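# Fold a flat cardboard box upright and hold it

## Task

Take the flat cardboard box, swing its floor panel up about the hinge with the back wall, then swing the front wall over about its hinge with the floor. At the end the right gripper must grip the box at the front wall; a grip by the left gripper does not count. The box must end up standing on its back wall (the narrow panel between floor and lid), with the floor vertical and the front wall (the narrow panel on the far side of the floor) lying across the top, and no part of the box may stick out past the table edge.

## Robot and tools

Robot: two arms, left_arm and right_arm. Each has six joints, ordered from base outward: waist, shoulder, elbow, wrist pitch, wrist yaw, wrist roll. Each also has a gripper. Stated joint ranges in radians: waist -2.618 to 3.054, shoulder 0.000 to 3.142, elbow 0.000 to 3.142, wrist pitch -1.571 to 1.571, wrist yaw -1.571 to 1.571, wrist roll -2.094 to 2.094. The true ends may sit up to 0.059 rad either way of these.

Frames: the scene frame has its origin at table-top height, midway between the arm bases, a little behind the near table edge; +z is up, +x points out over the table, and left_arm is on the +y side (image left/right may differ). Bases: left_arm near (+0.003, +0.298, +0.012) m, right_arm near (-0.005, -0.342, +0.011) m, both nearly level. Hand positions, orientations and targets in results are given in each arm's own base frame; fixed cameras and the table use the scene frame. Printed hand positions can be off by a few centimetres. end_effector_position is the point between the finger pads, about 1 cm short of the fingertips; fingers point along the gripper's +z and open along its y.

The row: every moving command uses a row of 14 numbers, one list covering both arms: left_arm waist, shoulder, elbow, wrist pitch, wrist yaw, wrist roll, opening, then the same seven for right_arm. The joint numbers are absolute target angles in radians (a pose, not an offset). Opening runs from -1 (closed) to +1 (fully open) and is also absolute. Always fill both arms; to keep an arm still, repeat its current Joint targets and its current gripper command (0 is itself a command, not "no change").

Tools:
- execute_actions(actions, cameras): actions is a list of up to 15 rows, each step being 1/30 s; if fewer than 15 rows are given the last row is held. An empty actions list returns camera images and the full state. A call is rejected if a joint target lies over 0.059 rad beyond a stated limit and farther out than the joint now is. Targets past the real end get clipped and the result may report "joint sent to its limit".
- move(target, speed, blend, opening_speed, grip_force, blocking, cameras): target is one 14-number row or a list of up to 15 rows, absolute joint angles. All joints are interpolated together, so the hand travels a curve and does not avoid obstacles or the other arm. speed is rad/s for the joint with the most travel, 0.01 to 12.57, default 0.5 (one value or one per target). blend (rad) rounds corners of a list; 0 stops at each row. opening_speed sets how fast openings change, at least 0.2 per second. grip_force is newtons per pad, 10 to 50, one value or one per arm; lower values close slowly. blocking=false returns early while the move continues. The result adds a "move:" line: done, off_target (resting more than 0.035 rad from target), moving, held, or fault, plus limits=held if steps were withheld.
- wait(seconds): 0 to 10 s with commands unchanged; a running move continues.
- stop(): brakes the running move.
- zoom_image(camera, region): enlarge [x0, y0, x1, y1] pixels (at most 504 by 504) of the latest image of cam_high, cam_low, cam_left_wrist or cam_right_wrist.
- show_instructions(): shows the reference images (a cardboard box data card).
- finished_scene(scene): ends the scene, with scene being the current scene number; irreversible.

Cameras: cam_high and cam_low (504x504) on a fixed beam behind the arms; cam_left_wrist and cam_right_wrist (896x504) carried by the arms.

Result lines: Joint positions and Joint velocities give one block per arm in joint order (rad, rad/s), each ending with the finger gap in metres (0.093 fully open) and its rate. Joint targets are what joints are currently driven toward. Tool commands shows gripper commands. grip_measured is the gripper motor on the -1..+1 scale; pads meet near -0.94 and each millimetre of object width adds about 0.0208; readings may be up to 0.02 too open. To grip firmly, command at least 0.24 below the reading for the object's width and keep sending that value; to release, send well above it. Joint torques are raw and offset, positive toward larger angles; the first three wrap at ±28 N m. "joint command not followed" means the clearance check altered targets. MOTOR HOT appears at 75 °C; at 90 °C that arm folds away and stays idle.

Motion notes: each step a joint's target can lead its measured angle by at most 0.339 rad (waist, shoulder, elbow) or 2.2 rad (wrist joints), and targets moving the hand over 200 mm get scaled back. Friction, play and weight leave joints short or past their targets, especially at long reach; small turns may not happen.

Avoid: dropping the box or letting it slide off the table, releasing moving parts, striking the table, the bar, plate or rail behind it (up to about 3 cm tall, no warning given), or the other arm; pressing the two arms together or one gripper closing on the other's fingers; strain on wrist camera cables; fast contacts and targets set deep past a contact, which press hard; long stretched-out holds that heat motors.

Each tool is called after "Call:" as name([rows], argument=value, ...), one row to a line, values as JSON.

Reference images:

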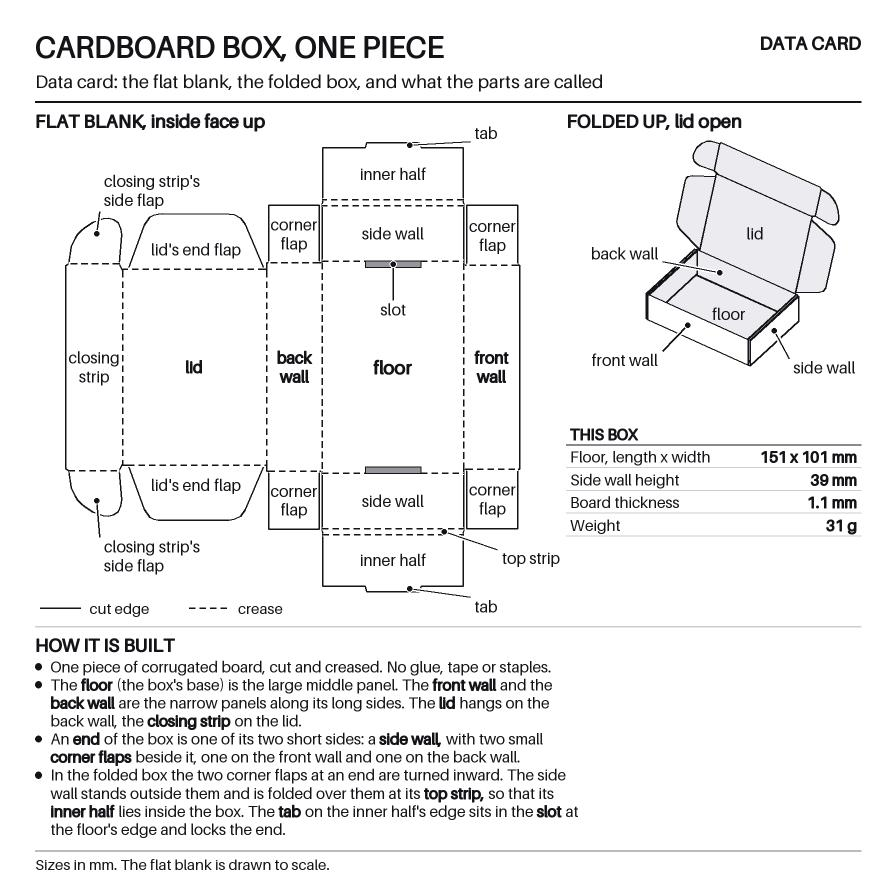

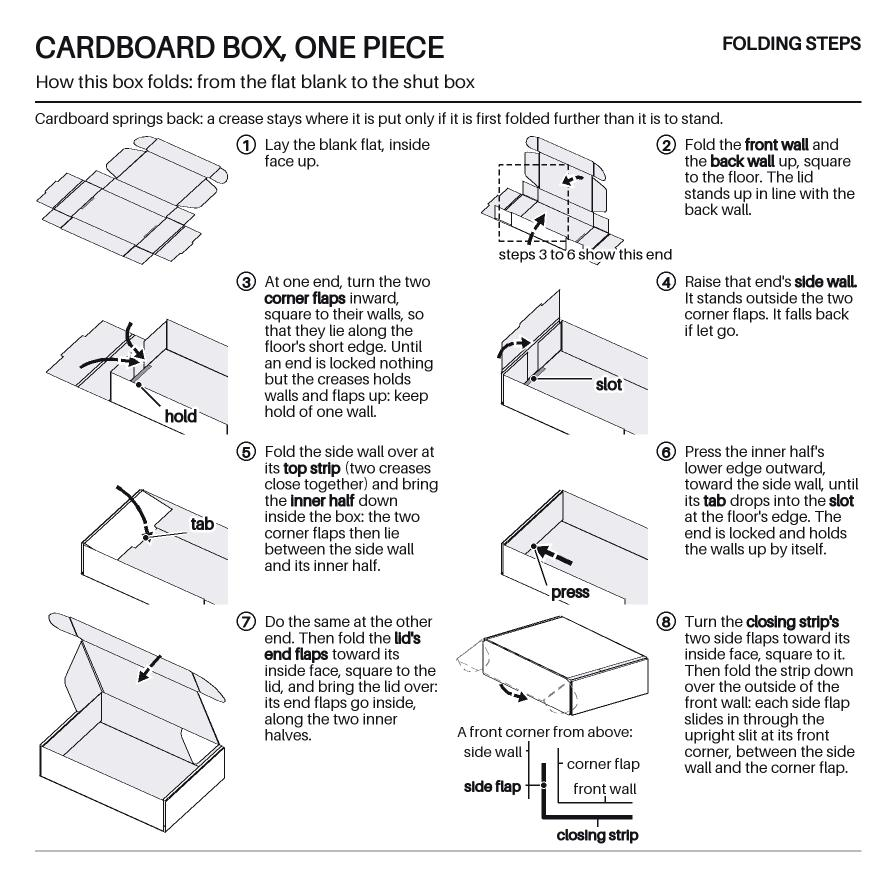

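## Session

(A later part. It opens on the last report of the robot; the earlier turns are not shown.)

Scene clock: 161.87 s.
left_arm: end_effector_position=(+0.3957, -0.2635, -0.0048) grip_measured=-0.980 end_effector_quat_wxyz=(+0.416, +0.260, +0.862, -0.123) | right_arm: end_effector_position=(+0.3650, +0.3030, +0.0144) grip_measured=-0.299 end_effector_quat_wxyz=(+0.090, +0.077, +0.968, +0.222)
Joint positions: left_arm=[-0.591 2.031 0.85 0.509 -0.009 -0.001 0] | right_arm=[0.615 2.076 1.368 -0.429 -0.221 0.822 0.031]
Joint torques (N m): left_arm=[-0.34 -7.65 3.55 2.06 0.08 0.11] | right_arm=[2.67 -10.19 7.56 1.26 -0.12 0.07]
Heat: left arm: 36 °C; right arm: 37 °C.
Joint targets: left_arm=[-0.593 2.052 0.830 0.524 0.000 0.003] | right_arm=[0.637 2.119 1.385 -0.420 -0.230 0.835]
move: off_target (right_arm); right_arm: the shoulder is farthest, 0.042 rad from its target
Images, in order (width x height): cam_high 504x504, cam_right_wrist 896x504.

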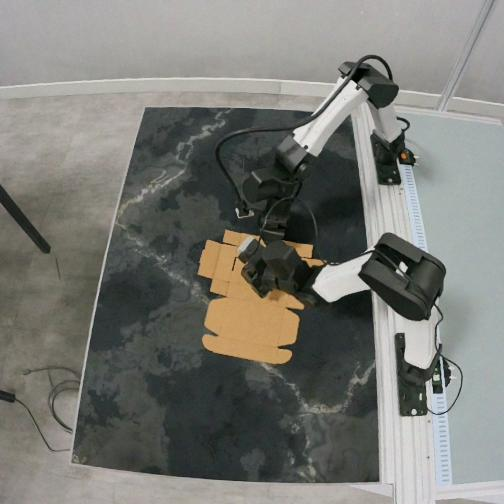

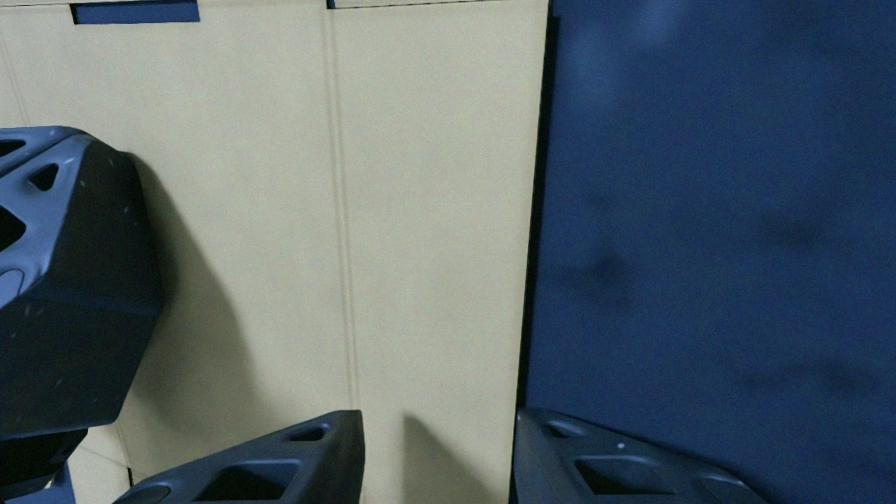

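Call:
move([
  [-0.593, 2.052, 0.830, 0.524, 0.0, 0.0, -1.0, 0.65, 2.085, 1.43, -0.50, -0.221, 0.835, -0.3],
  [-0.593, 2.052, 0.830, 0.524, 0.0, 0.0, -1.0, 0.675, 2.06, 1.495, -0.58, -0.221, 0.835, -0.3],
], speed=0.1, blend=0.02, cameras=["cam_low", "cam_right_wrist"])

Scene clock: 171.73 s.
left_arm: end_effector_position=(+0.3957, -0.2635, -0.0048) grip_measured=-0.980 end_effector_quat_wxyz=(+0.417, +0.263, +0.862, -0.122) | right_arm: end_effector_position=(+0.3512, +0.3208, +0.0322) grip_measured=-0.299 end_effector_quat_wxyz=(+0.070, +0.057, +0.973, +0.212)
Joint positions: left_arm=[-0.591 2.031 0.85 0.509 -0.009 0.005 0] | right_arm=[0.662 2.076 1.461 -0.561 -0.221 0.825 0.031]
Joint torques (N m): left_arm=[-0.34 -7.72 3.49 2.06 0.07 0.1] | right_arm=[1.78 -16.31 8.96 0.88 -0.03 0.07]
Heat: left arm: 36 °C; right arm: 37 °C.
Joint targets: left_arm=[-0.593 2.052 0.830 0.524 0.000 0.006] | right_arm=[0.676 2.060 1.494 -0.579 -0.221 0.835]
move: done
Images, in order (width x height): cam_low 504x504, cam_right_wrist 896x504.

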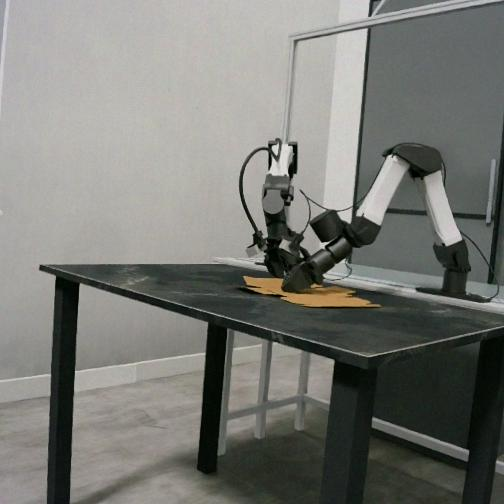

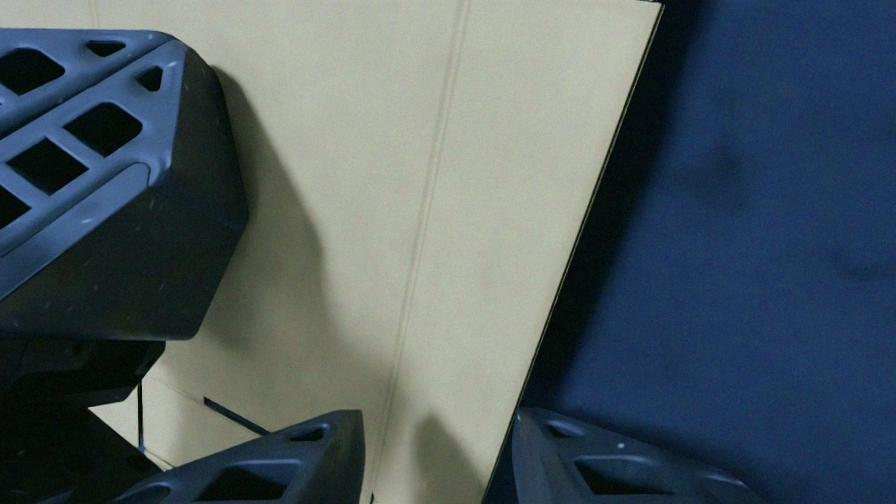

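Call:
zoom_image(camera="cam_low", region=[220, 250, 390, 320])

Call:
zoom_image(camera="cam_right_wrist", region=[360, 250, 640, 504])

Scaled by 2.965 from the camera's 504x504 image, which has a finer 720x720 frame.

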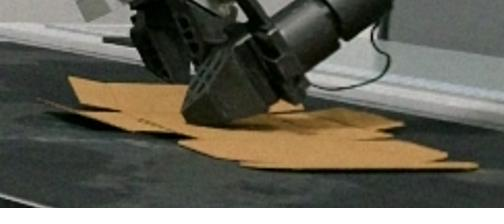

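Scaled by 1.800 from the camera's 896x504 image, which has a finer 1280x720 frame.

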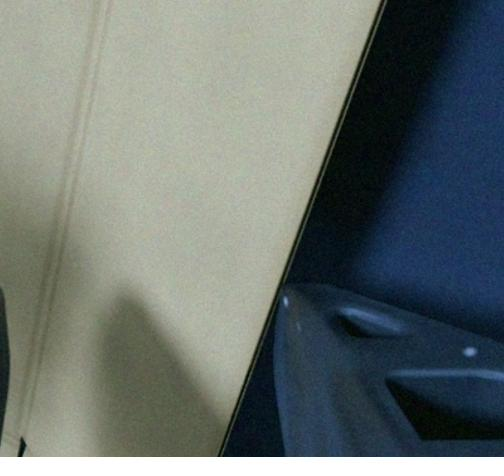

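Call:
move(target=[-0.593, 2.052, 0.830, 0.524, 0.0, 0.0, -1.0, 0.725, 2.00, 1.395, -0.445, -0.12, 1.03, -0.3], speed=0.15, cameras=["cam_high", "cam_low", "cam_left_wrist", "cam_right_wrist"])

Scene clock: 196.27 s.
left_arm: end_effector_position=(+0.3957, -0.2635, -0.0048) grip_measured=-0.980 end_effector_quat_wxyz=(+0.417, +0.263, +0.862, -0.122) | right_arm: end_effector_position=(+0.3445, +0.3286, +0.0304) grip_measured=-0.299 end_effector_quat_wxyz=(+0.089, +0.133, +0.965, +0.208)
Joint positions: left_arm=[-0.591 2.031 0.85 0.509 -0.009 0.005 0] | right_arm=[0.713 2.05 1.406 -0.491 -0.138 1.018 0.031]
Joint torques (N m): left_arm=[-0.39 -7.75 3.56 2.03 0.08 0.02] | right_arm=[1.66 -19.6 5.52 1.67 0.22 0.08]
Motor temperatures (°C): left_arm=[21 32 29 37 23 22 21] | right_arm=[22 45 38 29 22 23 21]
Heat: left arm: 37 °C; right arm: 45 °C.
Joint targets: left_arm=[-0.593 2.052 0.830 0.524 0.000 0.000] | right_arm=[0.725 1.999 1.395 -0.445 -0.120 1.030]
move: off_target (right_arm); right_arm: the shoulder is farthest, 0.050 rad from its target

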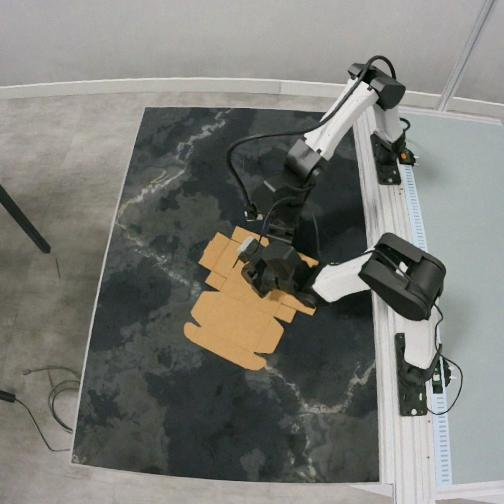

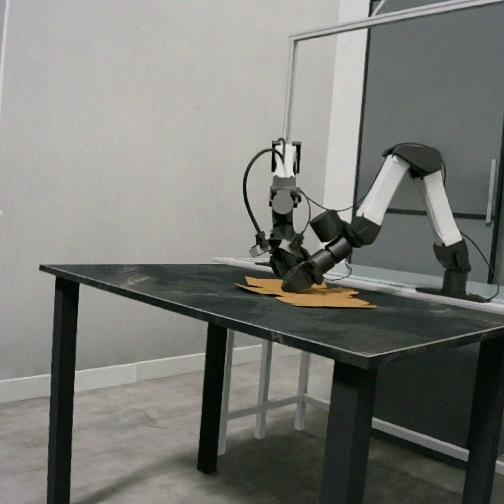

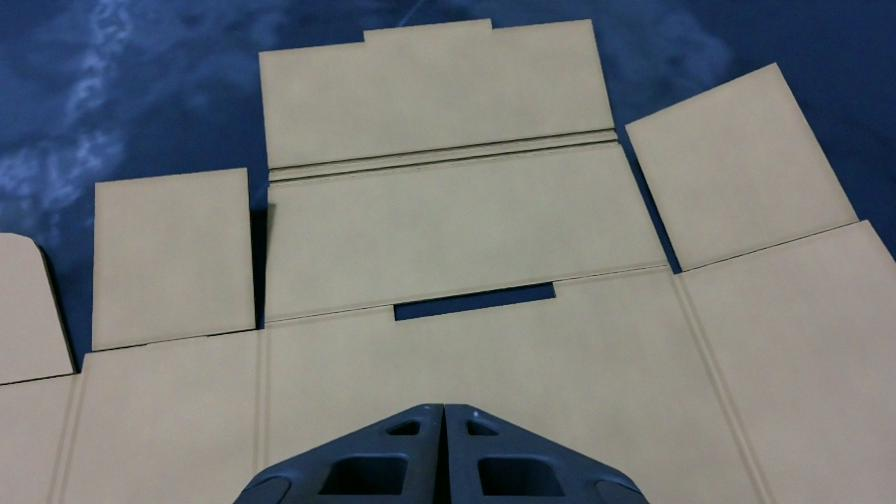

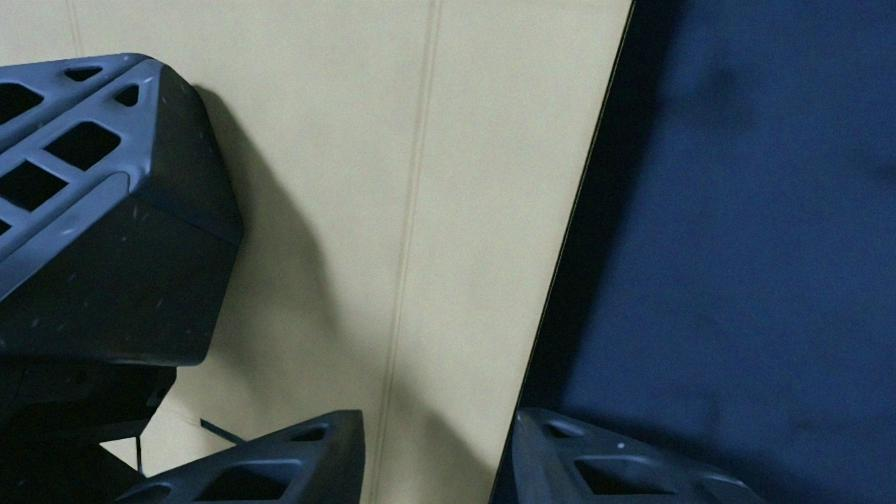

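Call:
move([
  [-0.58, 1.88, 1.2, 0.0, 0.0, 0.1, 0.31, 0.58, 1.85, 1.40, -0.45, -0.2, 0.9, -0.3],
  [-0.564, 2.270, 1.867, -1.168, 0.0, 0.3, 0.31, 0.5, 1.75, 1.40, -0.35, -0.2, 0.9, -0.3],
], speed=0.7, blend=0.1, opening_speed=0.8, cameras=["all"])

Scene clock: 210.67 s.
left_arm: end_effector_position=(+0.3656, -0.2345, +0.0318) grip_measured=+0.307 end_effector_quat_wxyz=(+0.000, +0.411, +0.912, +0.004) | right_arm: end_effector_position=(+0.4239, +0.2675, +0.1675) grip_measured=-0.299 end_effector_quat_wxyz=(+0.241, +0.152, +0.905, +0.317)
Joint positions: left_arm=[-0.574 2.252 1.834 -1.154 -0.009 0.274 0.06] | right_arm=[0.501 1.794 1.406 -0.38 -0.184 0.912 0.031]
Joint torques (N m): left_arm=[0.55 -10.55 8.44 0.15 0.09 0.28] | right_arm=[0.42 -17.06 6.79 2.09 -0.16 -0.15]
Motor temperatures (°C): left_arm=[21 33 29 36 23 22 21] | right_arm=[22 53 37 30 22 23 21]
Heat: left arm: 36 °C; right arm: 53 °C.
Joint targets: left_arm=[-0.565 2.269 1.866 -1.167 0.000 0.290] | right_arm=[0.500 1.751 1.400 -0.351 -0.200 0.900]
move: off_target (right_arm); right_arm: the shoulder is farthest, 0.044 rad from its target

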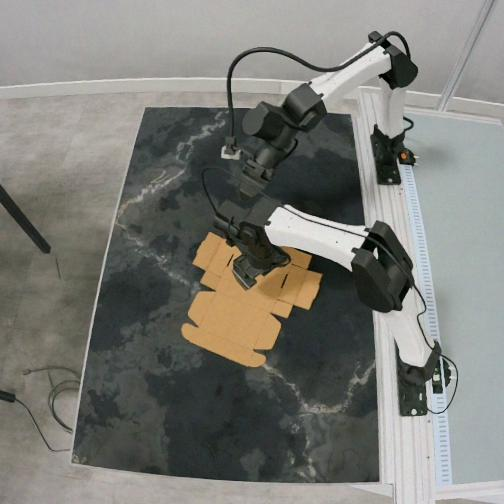

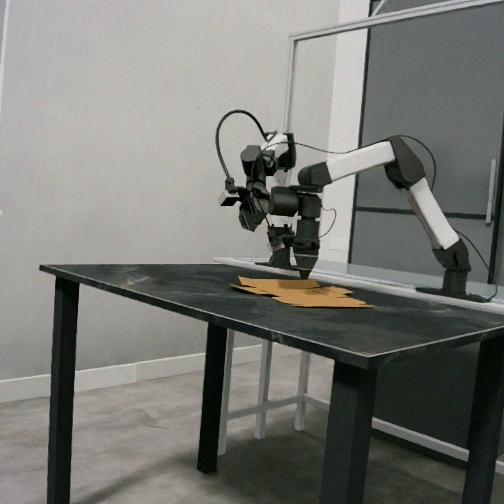

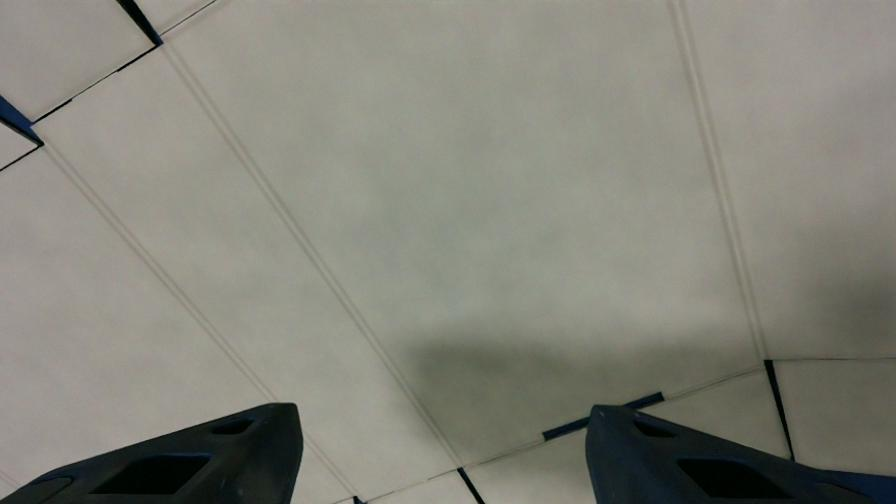

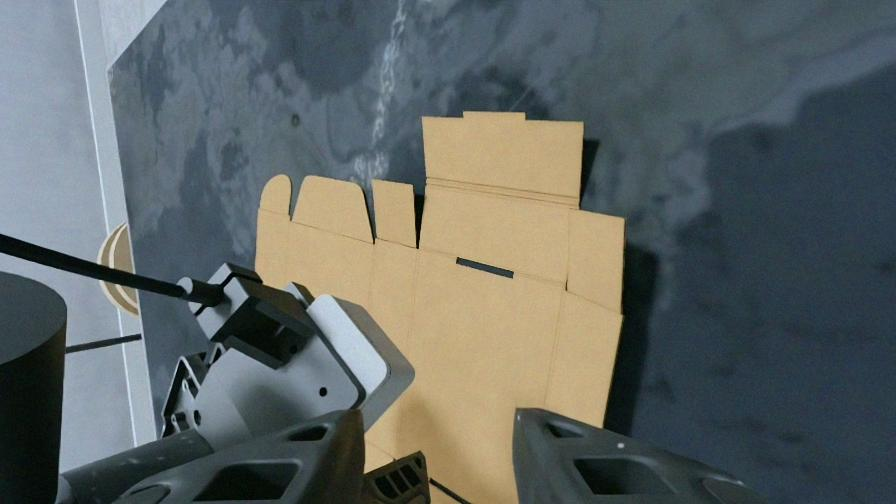

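Call:
move([
  [-0.635, 2.489, 2.253, -1.335, 0.0, 0.3, 0.31, 0.5, 1.75, 1.40, -0.35, -0.2, 0.9, -0.3],
  [-0.635, 2.53, 2.08, -1.153, 0.0, 0.3, 0.31, 0.5, 1.75, 1.40, -0.35, -0.2, 0.9, -0.3],
], speed=[0.5, 0.2], blend=0.03, cameras=["cam_left_wrist", "cam_right_wrist", "cam_high"])

Scene clock: 217.20 s.
left_arm: end_effector_position=(+0.3805, -0.2841, -0.0089) grip_measured=+0.307 end_effector_quat_wxyz=(-0.014, +0.448, +0.894, +0.007) | right_arm: end_effector_position=(+0.4241, +0.2676, +0.1678) grip_measured=-0.299 end_effector_quat_wxyz=(+0.241, +0.152, +0.904, +0.318)
Joint positions: left_arm=[-0.644 2.506 2.12 -1.214 -0.009 0.284 0.06] | right_arm=[0.501 1.794 1.406 -0.379 -0.184 0.912 0.031]
Joint torques (N m): left_arm=[-0.17 -11.45 2.8 0.82 0.08 0.24] | right_arm=[0.42 -17.11 6.79 2.09 -0.15 -0.15]
Motor temperatures (°C): left_arm=[21 33 29 34 23 22 21] | right_arm=[21 55 37 31 22 23 21]
Heat: left arm: 34 °C; right arm: 55 °C.
Joint targets: left_arm=[-0.646 2.531 2.081 -1.153 -0.001 0.300] | right_arm=[0.500 1.750 1.400 -0.349 -0.200 0.900]
move: off_target (left_arm, right_arm); left_arm: the wrist pitch is farthest, 0.061 rad from its target; right_arm: the shoulder is farthest, 0.044 rad from its target
Images, in order (width x height): cam_high 504x504, cam_left_wrist 896x504, cam_right_wrist 896x504.

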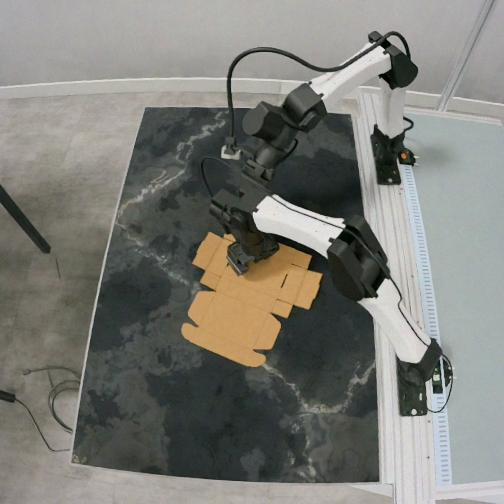

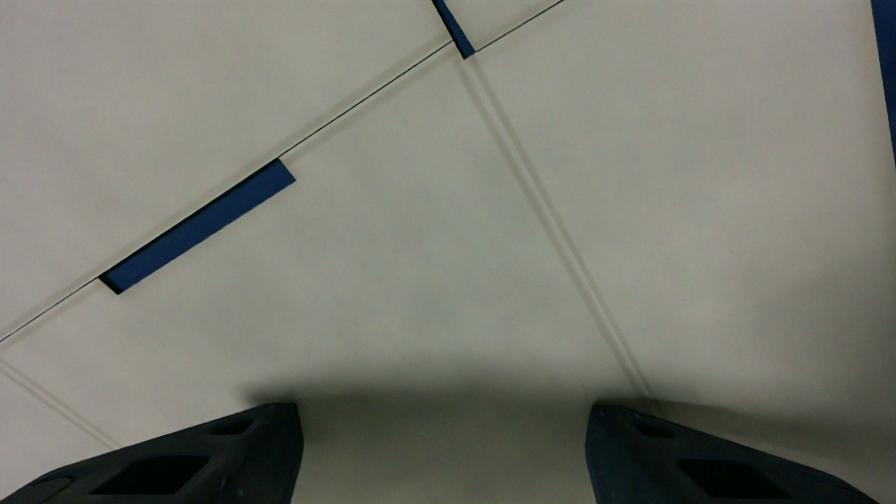

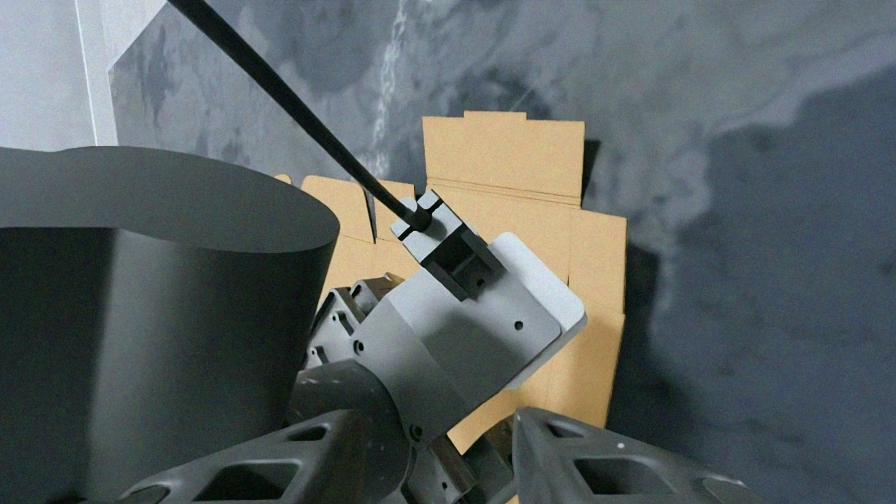

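Call:
move(target=[-0.635, 2.53, 2.08, -1.153, 0.0, -0.32, 0.31, 0.5, 1.80, 1.40, -0.35, -0.2, 0.9, -0.3], speed=0.35, cameras=["cam_high", "cam_left_wrist", "cam_right_wrist"])

Scene clock: 221.60 s.
left_arm: end_effector_position=(+0.3939, -0.2929, -0.0089) grip_measured=+0.307 end_effector_quat_wxyz=(+0.018, +0.177, +0.984, -0.004) | right_arm: end_effector_position=(+0.4241, +0.2676, +0.1678) grip_measured=-0.299 end_effector_quat_wxyz=(+0.241, +0.152, +0.904, +0.318)
Joint positions: left_arm=[-0.643 2.506 2.12 -1.148 -0.01 -0.286 0.06] | right_arm=[0.501 1.794 1.406 -0.379 -0.184 0.912 0.031]
Joint torques (N m): left_arm=[0.66 -11.6 2.89 0.32 0.09 -0.16] | right_arm=[0.43 -12.07 6.8 2.09 -0.15 -0.15]
Motor temperatures (°C): left_arm=[21 34 29 33 23 22 21] | right_arm=[21 56 36 32 22 23 21]
Heat: left arm: 34 °C; right arm: 56 °C.
Joint targets: left_arm=[-0.633 2.530 2.080 -1.154 0.001 -0.310] | right_arm=[0.500 1.800 1.400 -0.350 -0.200 0.900]
move: off_target (left_arm); left_arm: the elbow is farthest, 0.040 rad from its target
Images, in order (width x height): cam_high 504x504, cam_left_wrist 896x504, cam_right_wrist 896x504.

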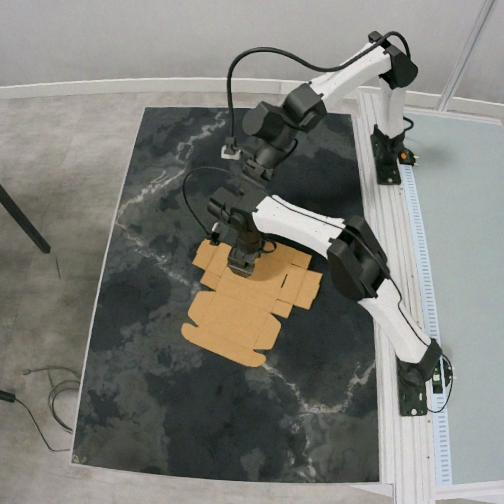

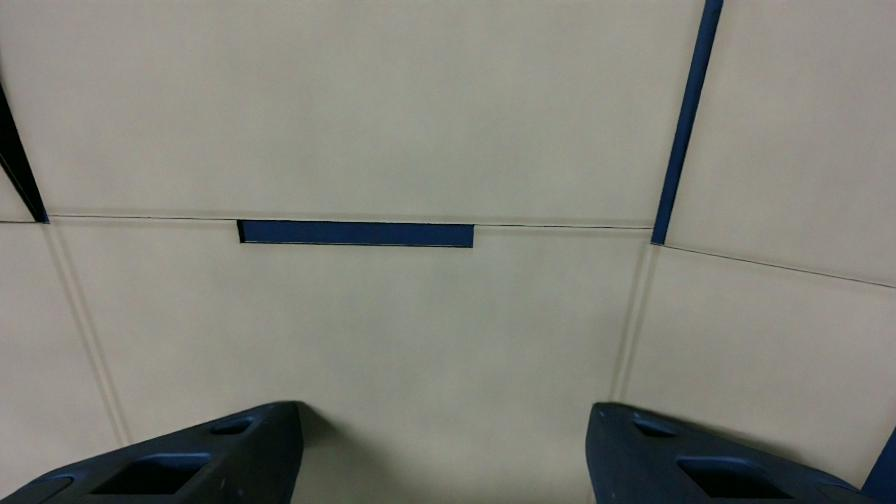

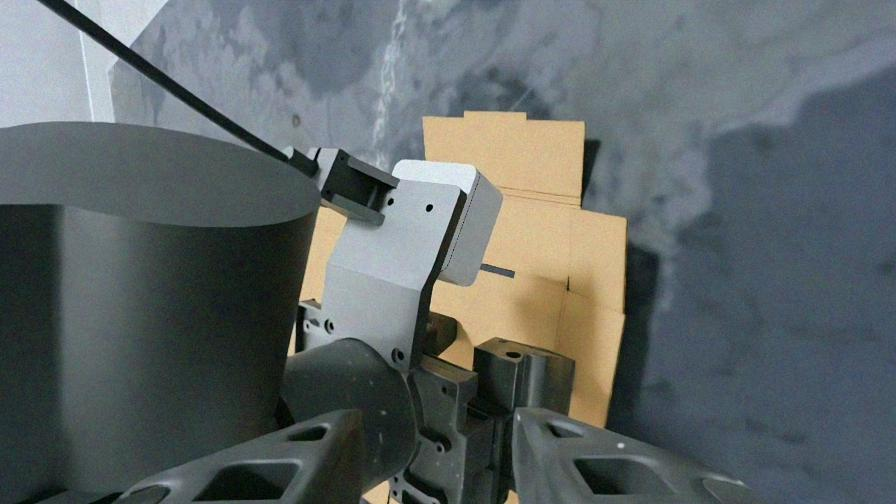

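Call:
move([
  [-0.635, 2.60, 2.08, -1.153, 0.0, -0.32, 0.31, 0.5, 1.80, 1.40, -0.35, -0.2, 0.9, -0.3],
  [-0.635, 2.60, 2.08, -1.153, 0.0, -0.88, 0.31, 0.5, 1.80, 1.40, -0.35, -0.2, 0.9, -0.3],
], speed=[0.15, 0.35], cameras=["cam_high", "cam_left_wrist"])

Scene clock: 226.30 s.
left_arm: end_effector_position=(+0.4100, -0.2914, -0.0084) grip_measured=+0.307 end_effector_quat_wxyz=(+0.041, -0.110, +0.993, -0.018) | right_arm: end_effector_position=(+0.4241, +0.2676, +0.1678) grip_measured=-0.299 end_effector_quat_wxyz=(+0.241, +0.152, +0.904, +0.318)
Joint positions: left_arm=[-0.627 2.508 2.121 -1.099 -0.029 -0.848 0.06] | right_arm=[0.501 1.794 1.406 -0.379 -0.184 0.912 0.031]
Joint torques (N m): left_arm=[0.1 -5.57 2.81 0.04 0.22 -0.25] | right_arm=[0.42 -12.07 6.82 2.09 -0.15 -0.15]
Motor temperatures (°C): left_arm=[21 34 29 33 23 22 21] | right_arm=[21 55 36 32 22 23 21]
Heat: left arm: 34 °C; right arm: 55 °C.
Joint targets: left_arm=[-0.625 2.599 2.079 -1.144 0.000 -0.880] | right_arm=[0.500 1.800 1.400 -0.350 -0.200 0.900]
move: off_target (left_arm); left_arm: the shoulder is farthest, 0.092 rad from its target
Images, in order (width x height): cam_high 504x504, cam_left_wrist 896x504.

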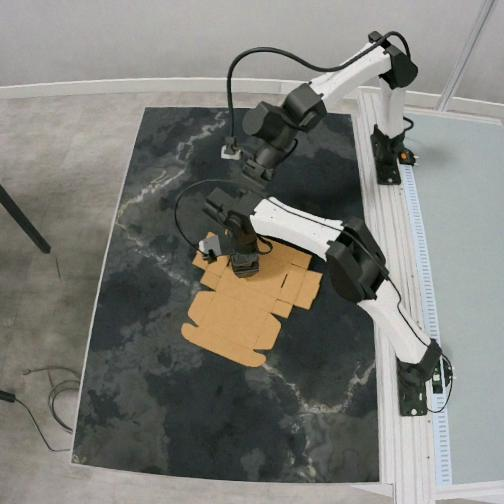

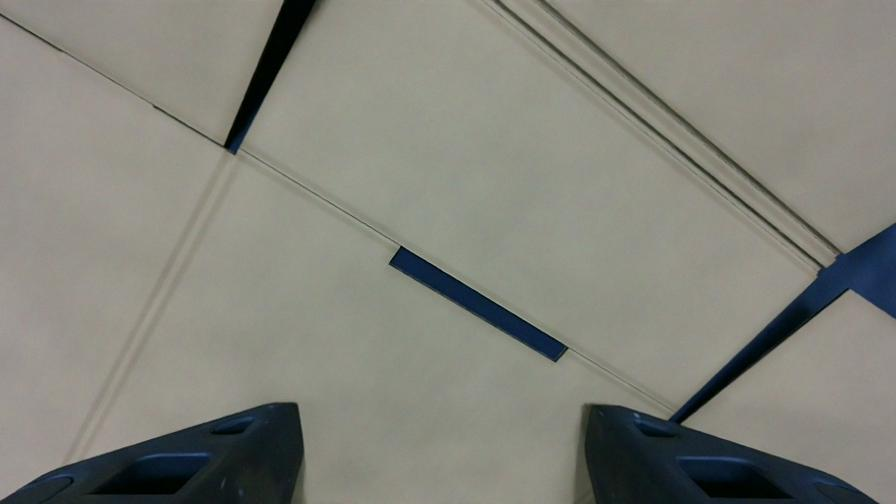

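Call:
move([
  [-0.63, 2.20, 1.9, -0.9, 0.0, -0.5, 0.31, 0.515, 1.78, 1.2, -0.2, -0.2, 1.0, -0.3],
  [-0.649, 1.68, 0.749, 0.087, 0.0, 0.0, 0.31, 0.53, 1.80, 1.043, -0.055, -0.236, 1.052, -0.3],
  [-0.649, 1.87, 0.68, 0.30, 0.0, 0.0, 0.31, 0.54, 1.93, 1.05, -0.06, -0.236, 1.052, -0.3],
], speed=[0.6, 0.7, 0.2], blend=0.05, cameras=["all"])

Scene clock: 241.87 s.
left_arm: end_effector_position=(+0.3296, -0.2511, -0.0049) grip_measured=+0.307 end_effector_quat_wxyz=(+0.349, +0.292, +0.883, -0.116) | right_arm: end_effector_position=(+0.3753, +0.2629, +0.0293) grip_measured=-0.299 end_effector_quat_wxyz=(+0.148, +0.204, +0.921, +0.296)
Joint positions: left_arm=[-0.655 1.839 0.707 0.315 -0.01 -0.012 0.06] | right_arm=[0.53 1.903 1.06 -0.084 -0.221 1.041 0.031]
Joint torques (N m): left_arm=[-0.75 -5.22 3.17 1.48 0.09 0.21] | right_arm=[1.57 -9.81 5.5 1.79 -0.16 0.06]
Heat: left arm: 34 °C; right arm: 52 °C.
Joint targets: left_arm=[-0.662 1.870 0.681 0.290 -0.001 -0.001] | right_arm=[0.541 1.930 1.051 -0.061 -0.236 1.052]
move: done

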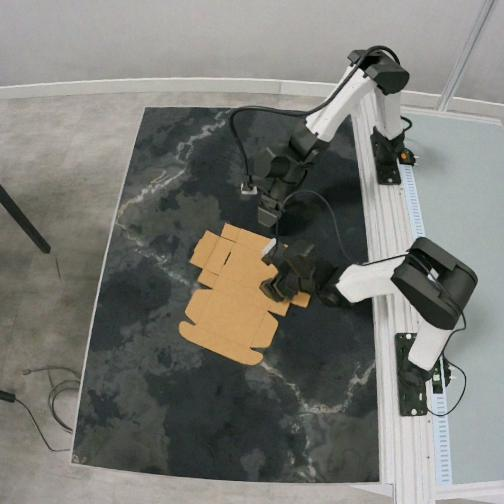

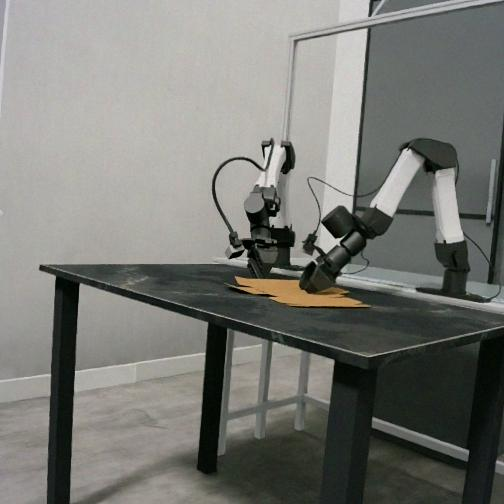

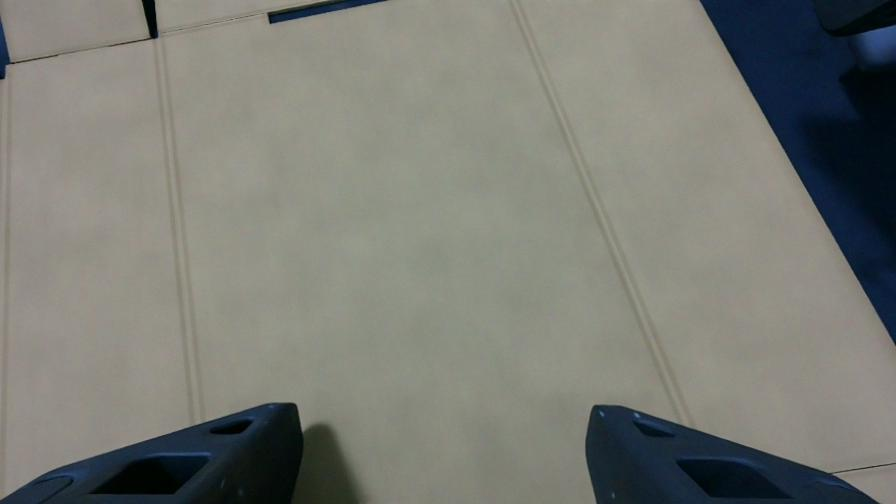

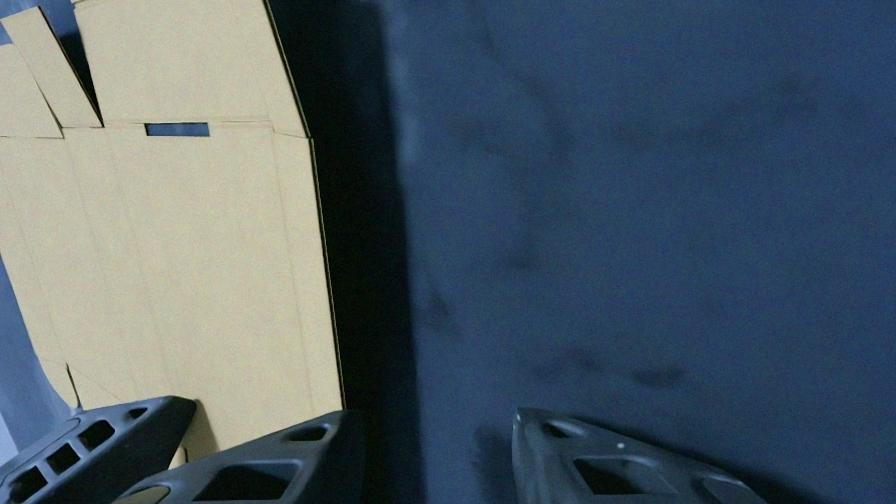

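Call:
zoom_image(camera="cam_low", region=[210, 250, 380, 320])

Call:
zoom_image(camera="cam_high", region=[170, 205, 330, 375])

Scaled by 2.965 from the camera's 504x504 image, which has a finer 720x720 frame.

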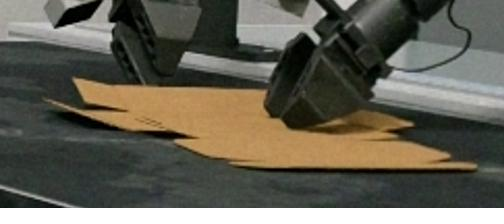

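Scaled by 2.965 from the camera's 504x504 image, which has a finer 720x720 frame.

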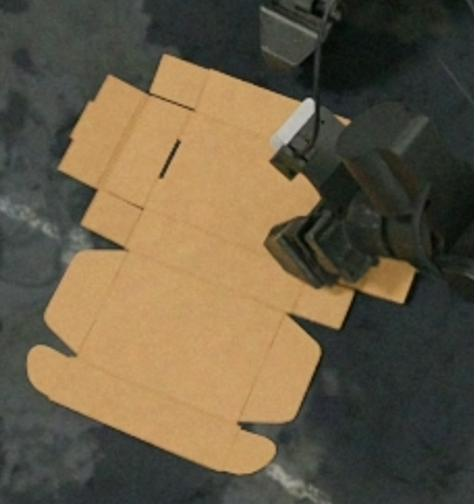

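Call:
move(target=[-0.649, 1.88, 0.68, 0.30, 0.0, 0.0, 0.31, 0.61, 2.045, 1.222, -0.11, -0.193, 1.11, -0.3], speed=0.15, cameras=["cam_low", "cam_right_wrist", "cam_left_wrist"])

Scene clock: 246.80 s.
left_arm: end_effector_position=(+0.3315, -0.2525, -0.0049) grip_measured=+0.307 end_effector_quat_wxyz=(+0.354, +0.292, +0.881, -0.117) | right_arm: end_effector_position=(+0.3863, +0.3072, +0.0271) grip_measured=-0.299 end_effector_quat_wxyz=(+0.140, +0.198, +0.919, +0.312)
Joint positions: left_arm=[-0.655 1.847 0.707 0.334 -0.01 -0.01 0.06] | right_arm=[0.599 2.013 1.195 -0.083 -0.214 1.099 0.031]
Joint torques (N m): left_arm=[0.42 -5.04 3.03 1.41 0.07 0.19] | right_arm=[1.43 -10.66 8.35 1.26 0.24 0.08]
Motor temperatures (°C): left_arm=[21 33 29 31 23 22 21] | right_arm=[21 50 36 32 22 23 21]
Heat: left arm: 33 °C; right arm: 50 °C.
Joint targets: left_arm=[-0.649 1.880 0.680 0.301 0.000 0.000] | right_arm=[0.609 2.045 1.221 -0.109 -0.192 1.111]
move: done
Images, in order (width x height): cam_low 504x504, cam_left_wrist 896x504, cam_right_wrist 896x504.

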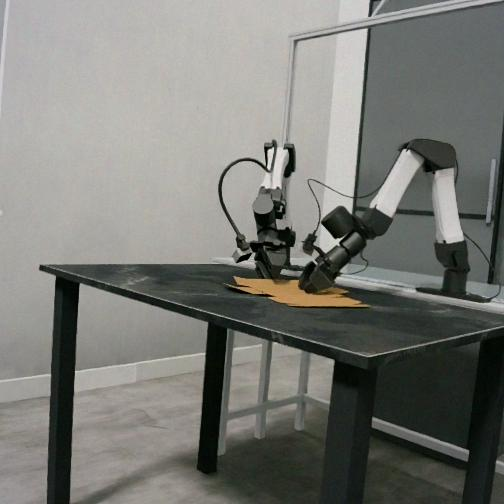

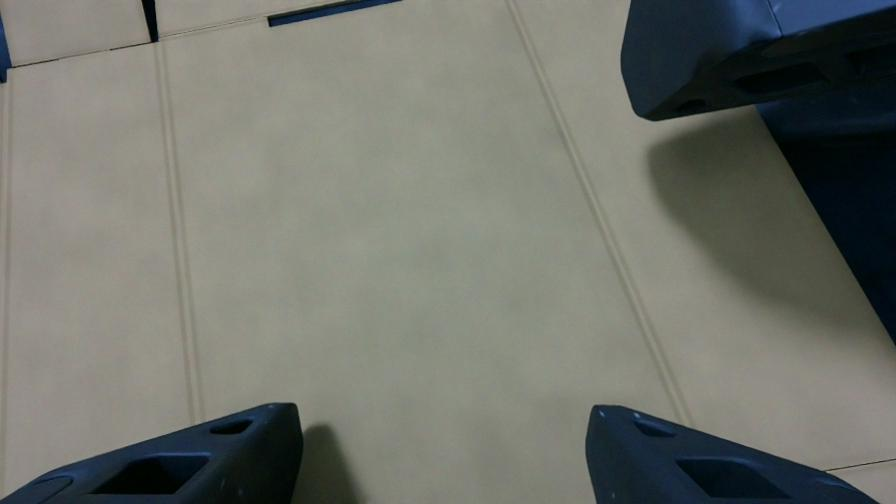

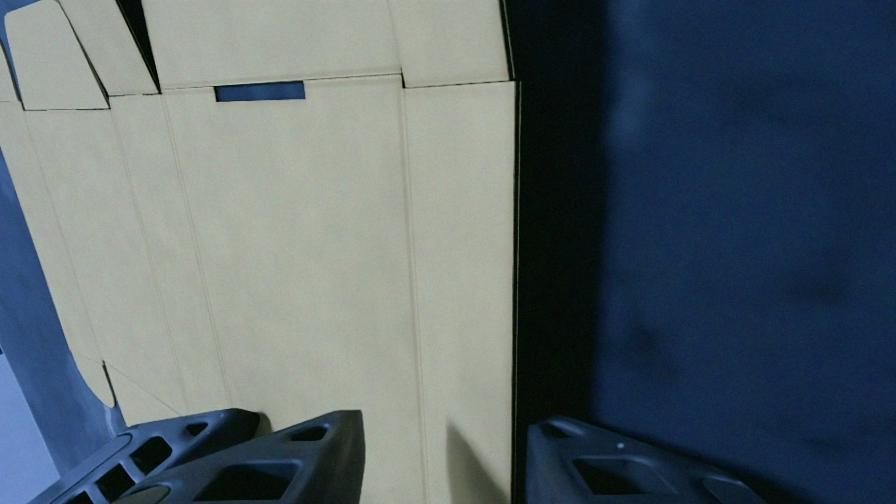

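Call:
zoom_image(camera="cam_right_wrist", region=[450, 340, 650, 504])

Call:
zoom_image(camera="cam_low", region=[220, 255, 340, 315])

Scaled by 2.520 from the camera's 896x504 image, which has a finer 1280x720 frame.

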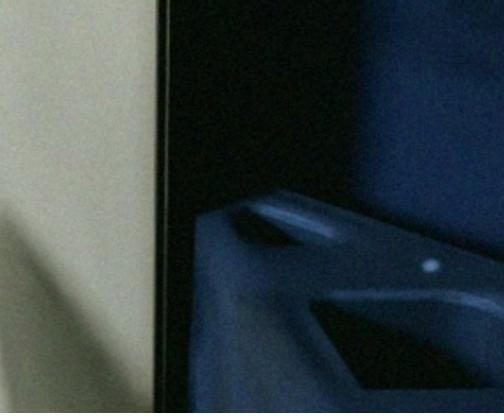

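Scaled by 4.200 from the camera's 504x504 image, which has a finer 720x720 frame.

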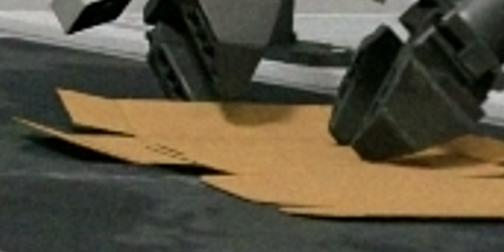

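Call:
move(target=[-0.649, 1.88, 0.68, 0.30, 0.0, 0.0, 0.31, 0.636, 2.105, 1.325, -0.155, -0.193, 1.12, -0.3], speed=0.15, cameras=["cam_low", "cam_right_wrist", "cam_left_wrist"])

Scene clock: 251.43 s.
left_arm: end_effector_position=(+0.3374, -0.2460, -0.0045) grip_measured=+0.307 end_effector_quat_wxyz=(+0.358, +0.283, +0.882, -0.112) | right_arm: end_effector_position=(+0.3965, +0.3215, +0.0264) grip_measured=-0.299 end_effector_quat_wxyz=(+0.138, +0.197, +0.922, +0.305)
Joint positions: left_arm=[-0.637 1.848 0.707 0.34 -0.016 -0.009 0.06] | right_arm=[0.616 2.072 1.293 -0.135 -0.198 1.106 0.031]
Joint torques (N m): left_arm=[-0.08 -5.34 2.96 1.35 0.12 0.19] | right_arm=[2.43 -11.25 8.87 1.31 0.05 0.08]
Heat: left arm: 32 °C; right arm: 49 °C.
Joint targets: left_arm=[-0.636 1.879 0.680 0.300 0.000 0.001] | right_arm=[0.636 2.105 1.325 -0.155 -0.193 1.119]
move: off_target (left_arm); left_arm: the wrist pitch is farthest, 0.040 rad from its target
Images, in order (width x height): cam_low 504x504, cam_left_wrist 896x504, cam_right_wrist 896x504.

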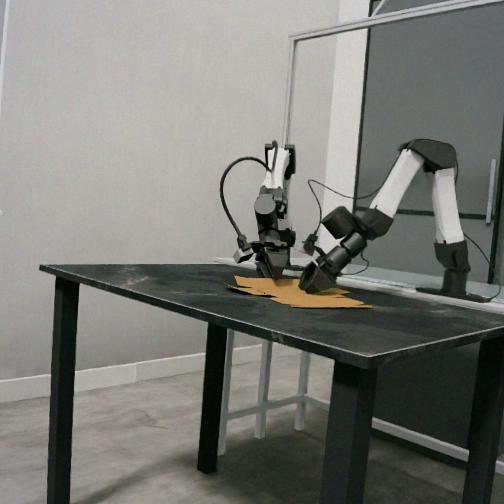

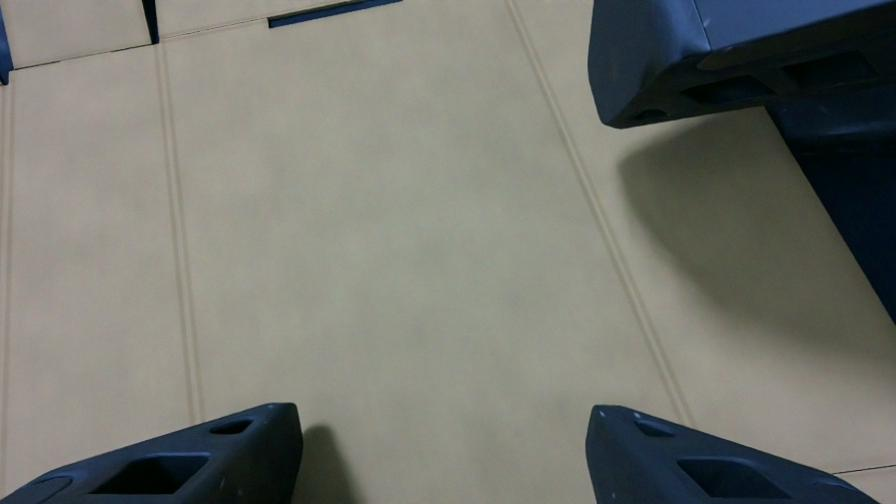

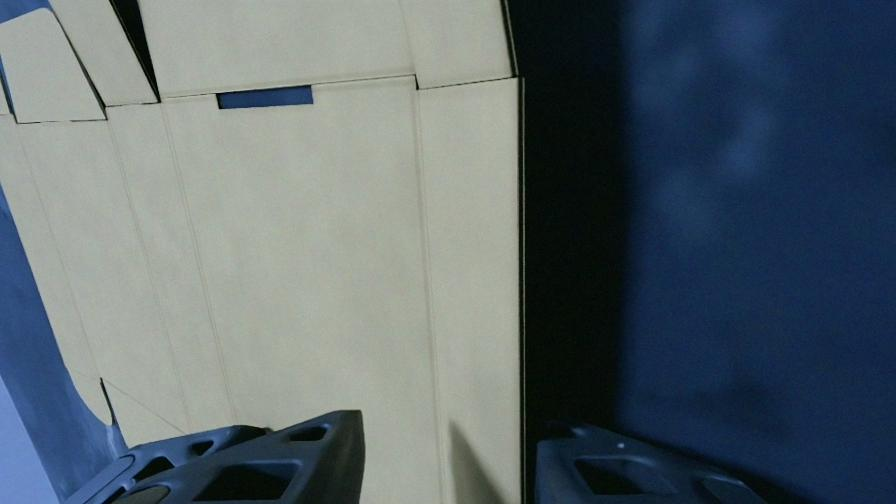

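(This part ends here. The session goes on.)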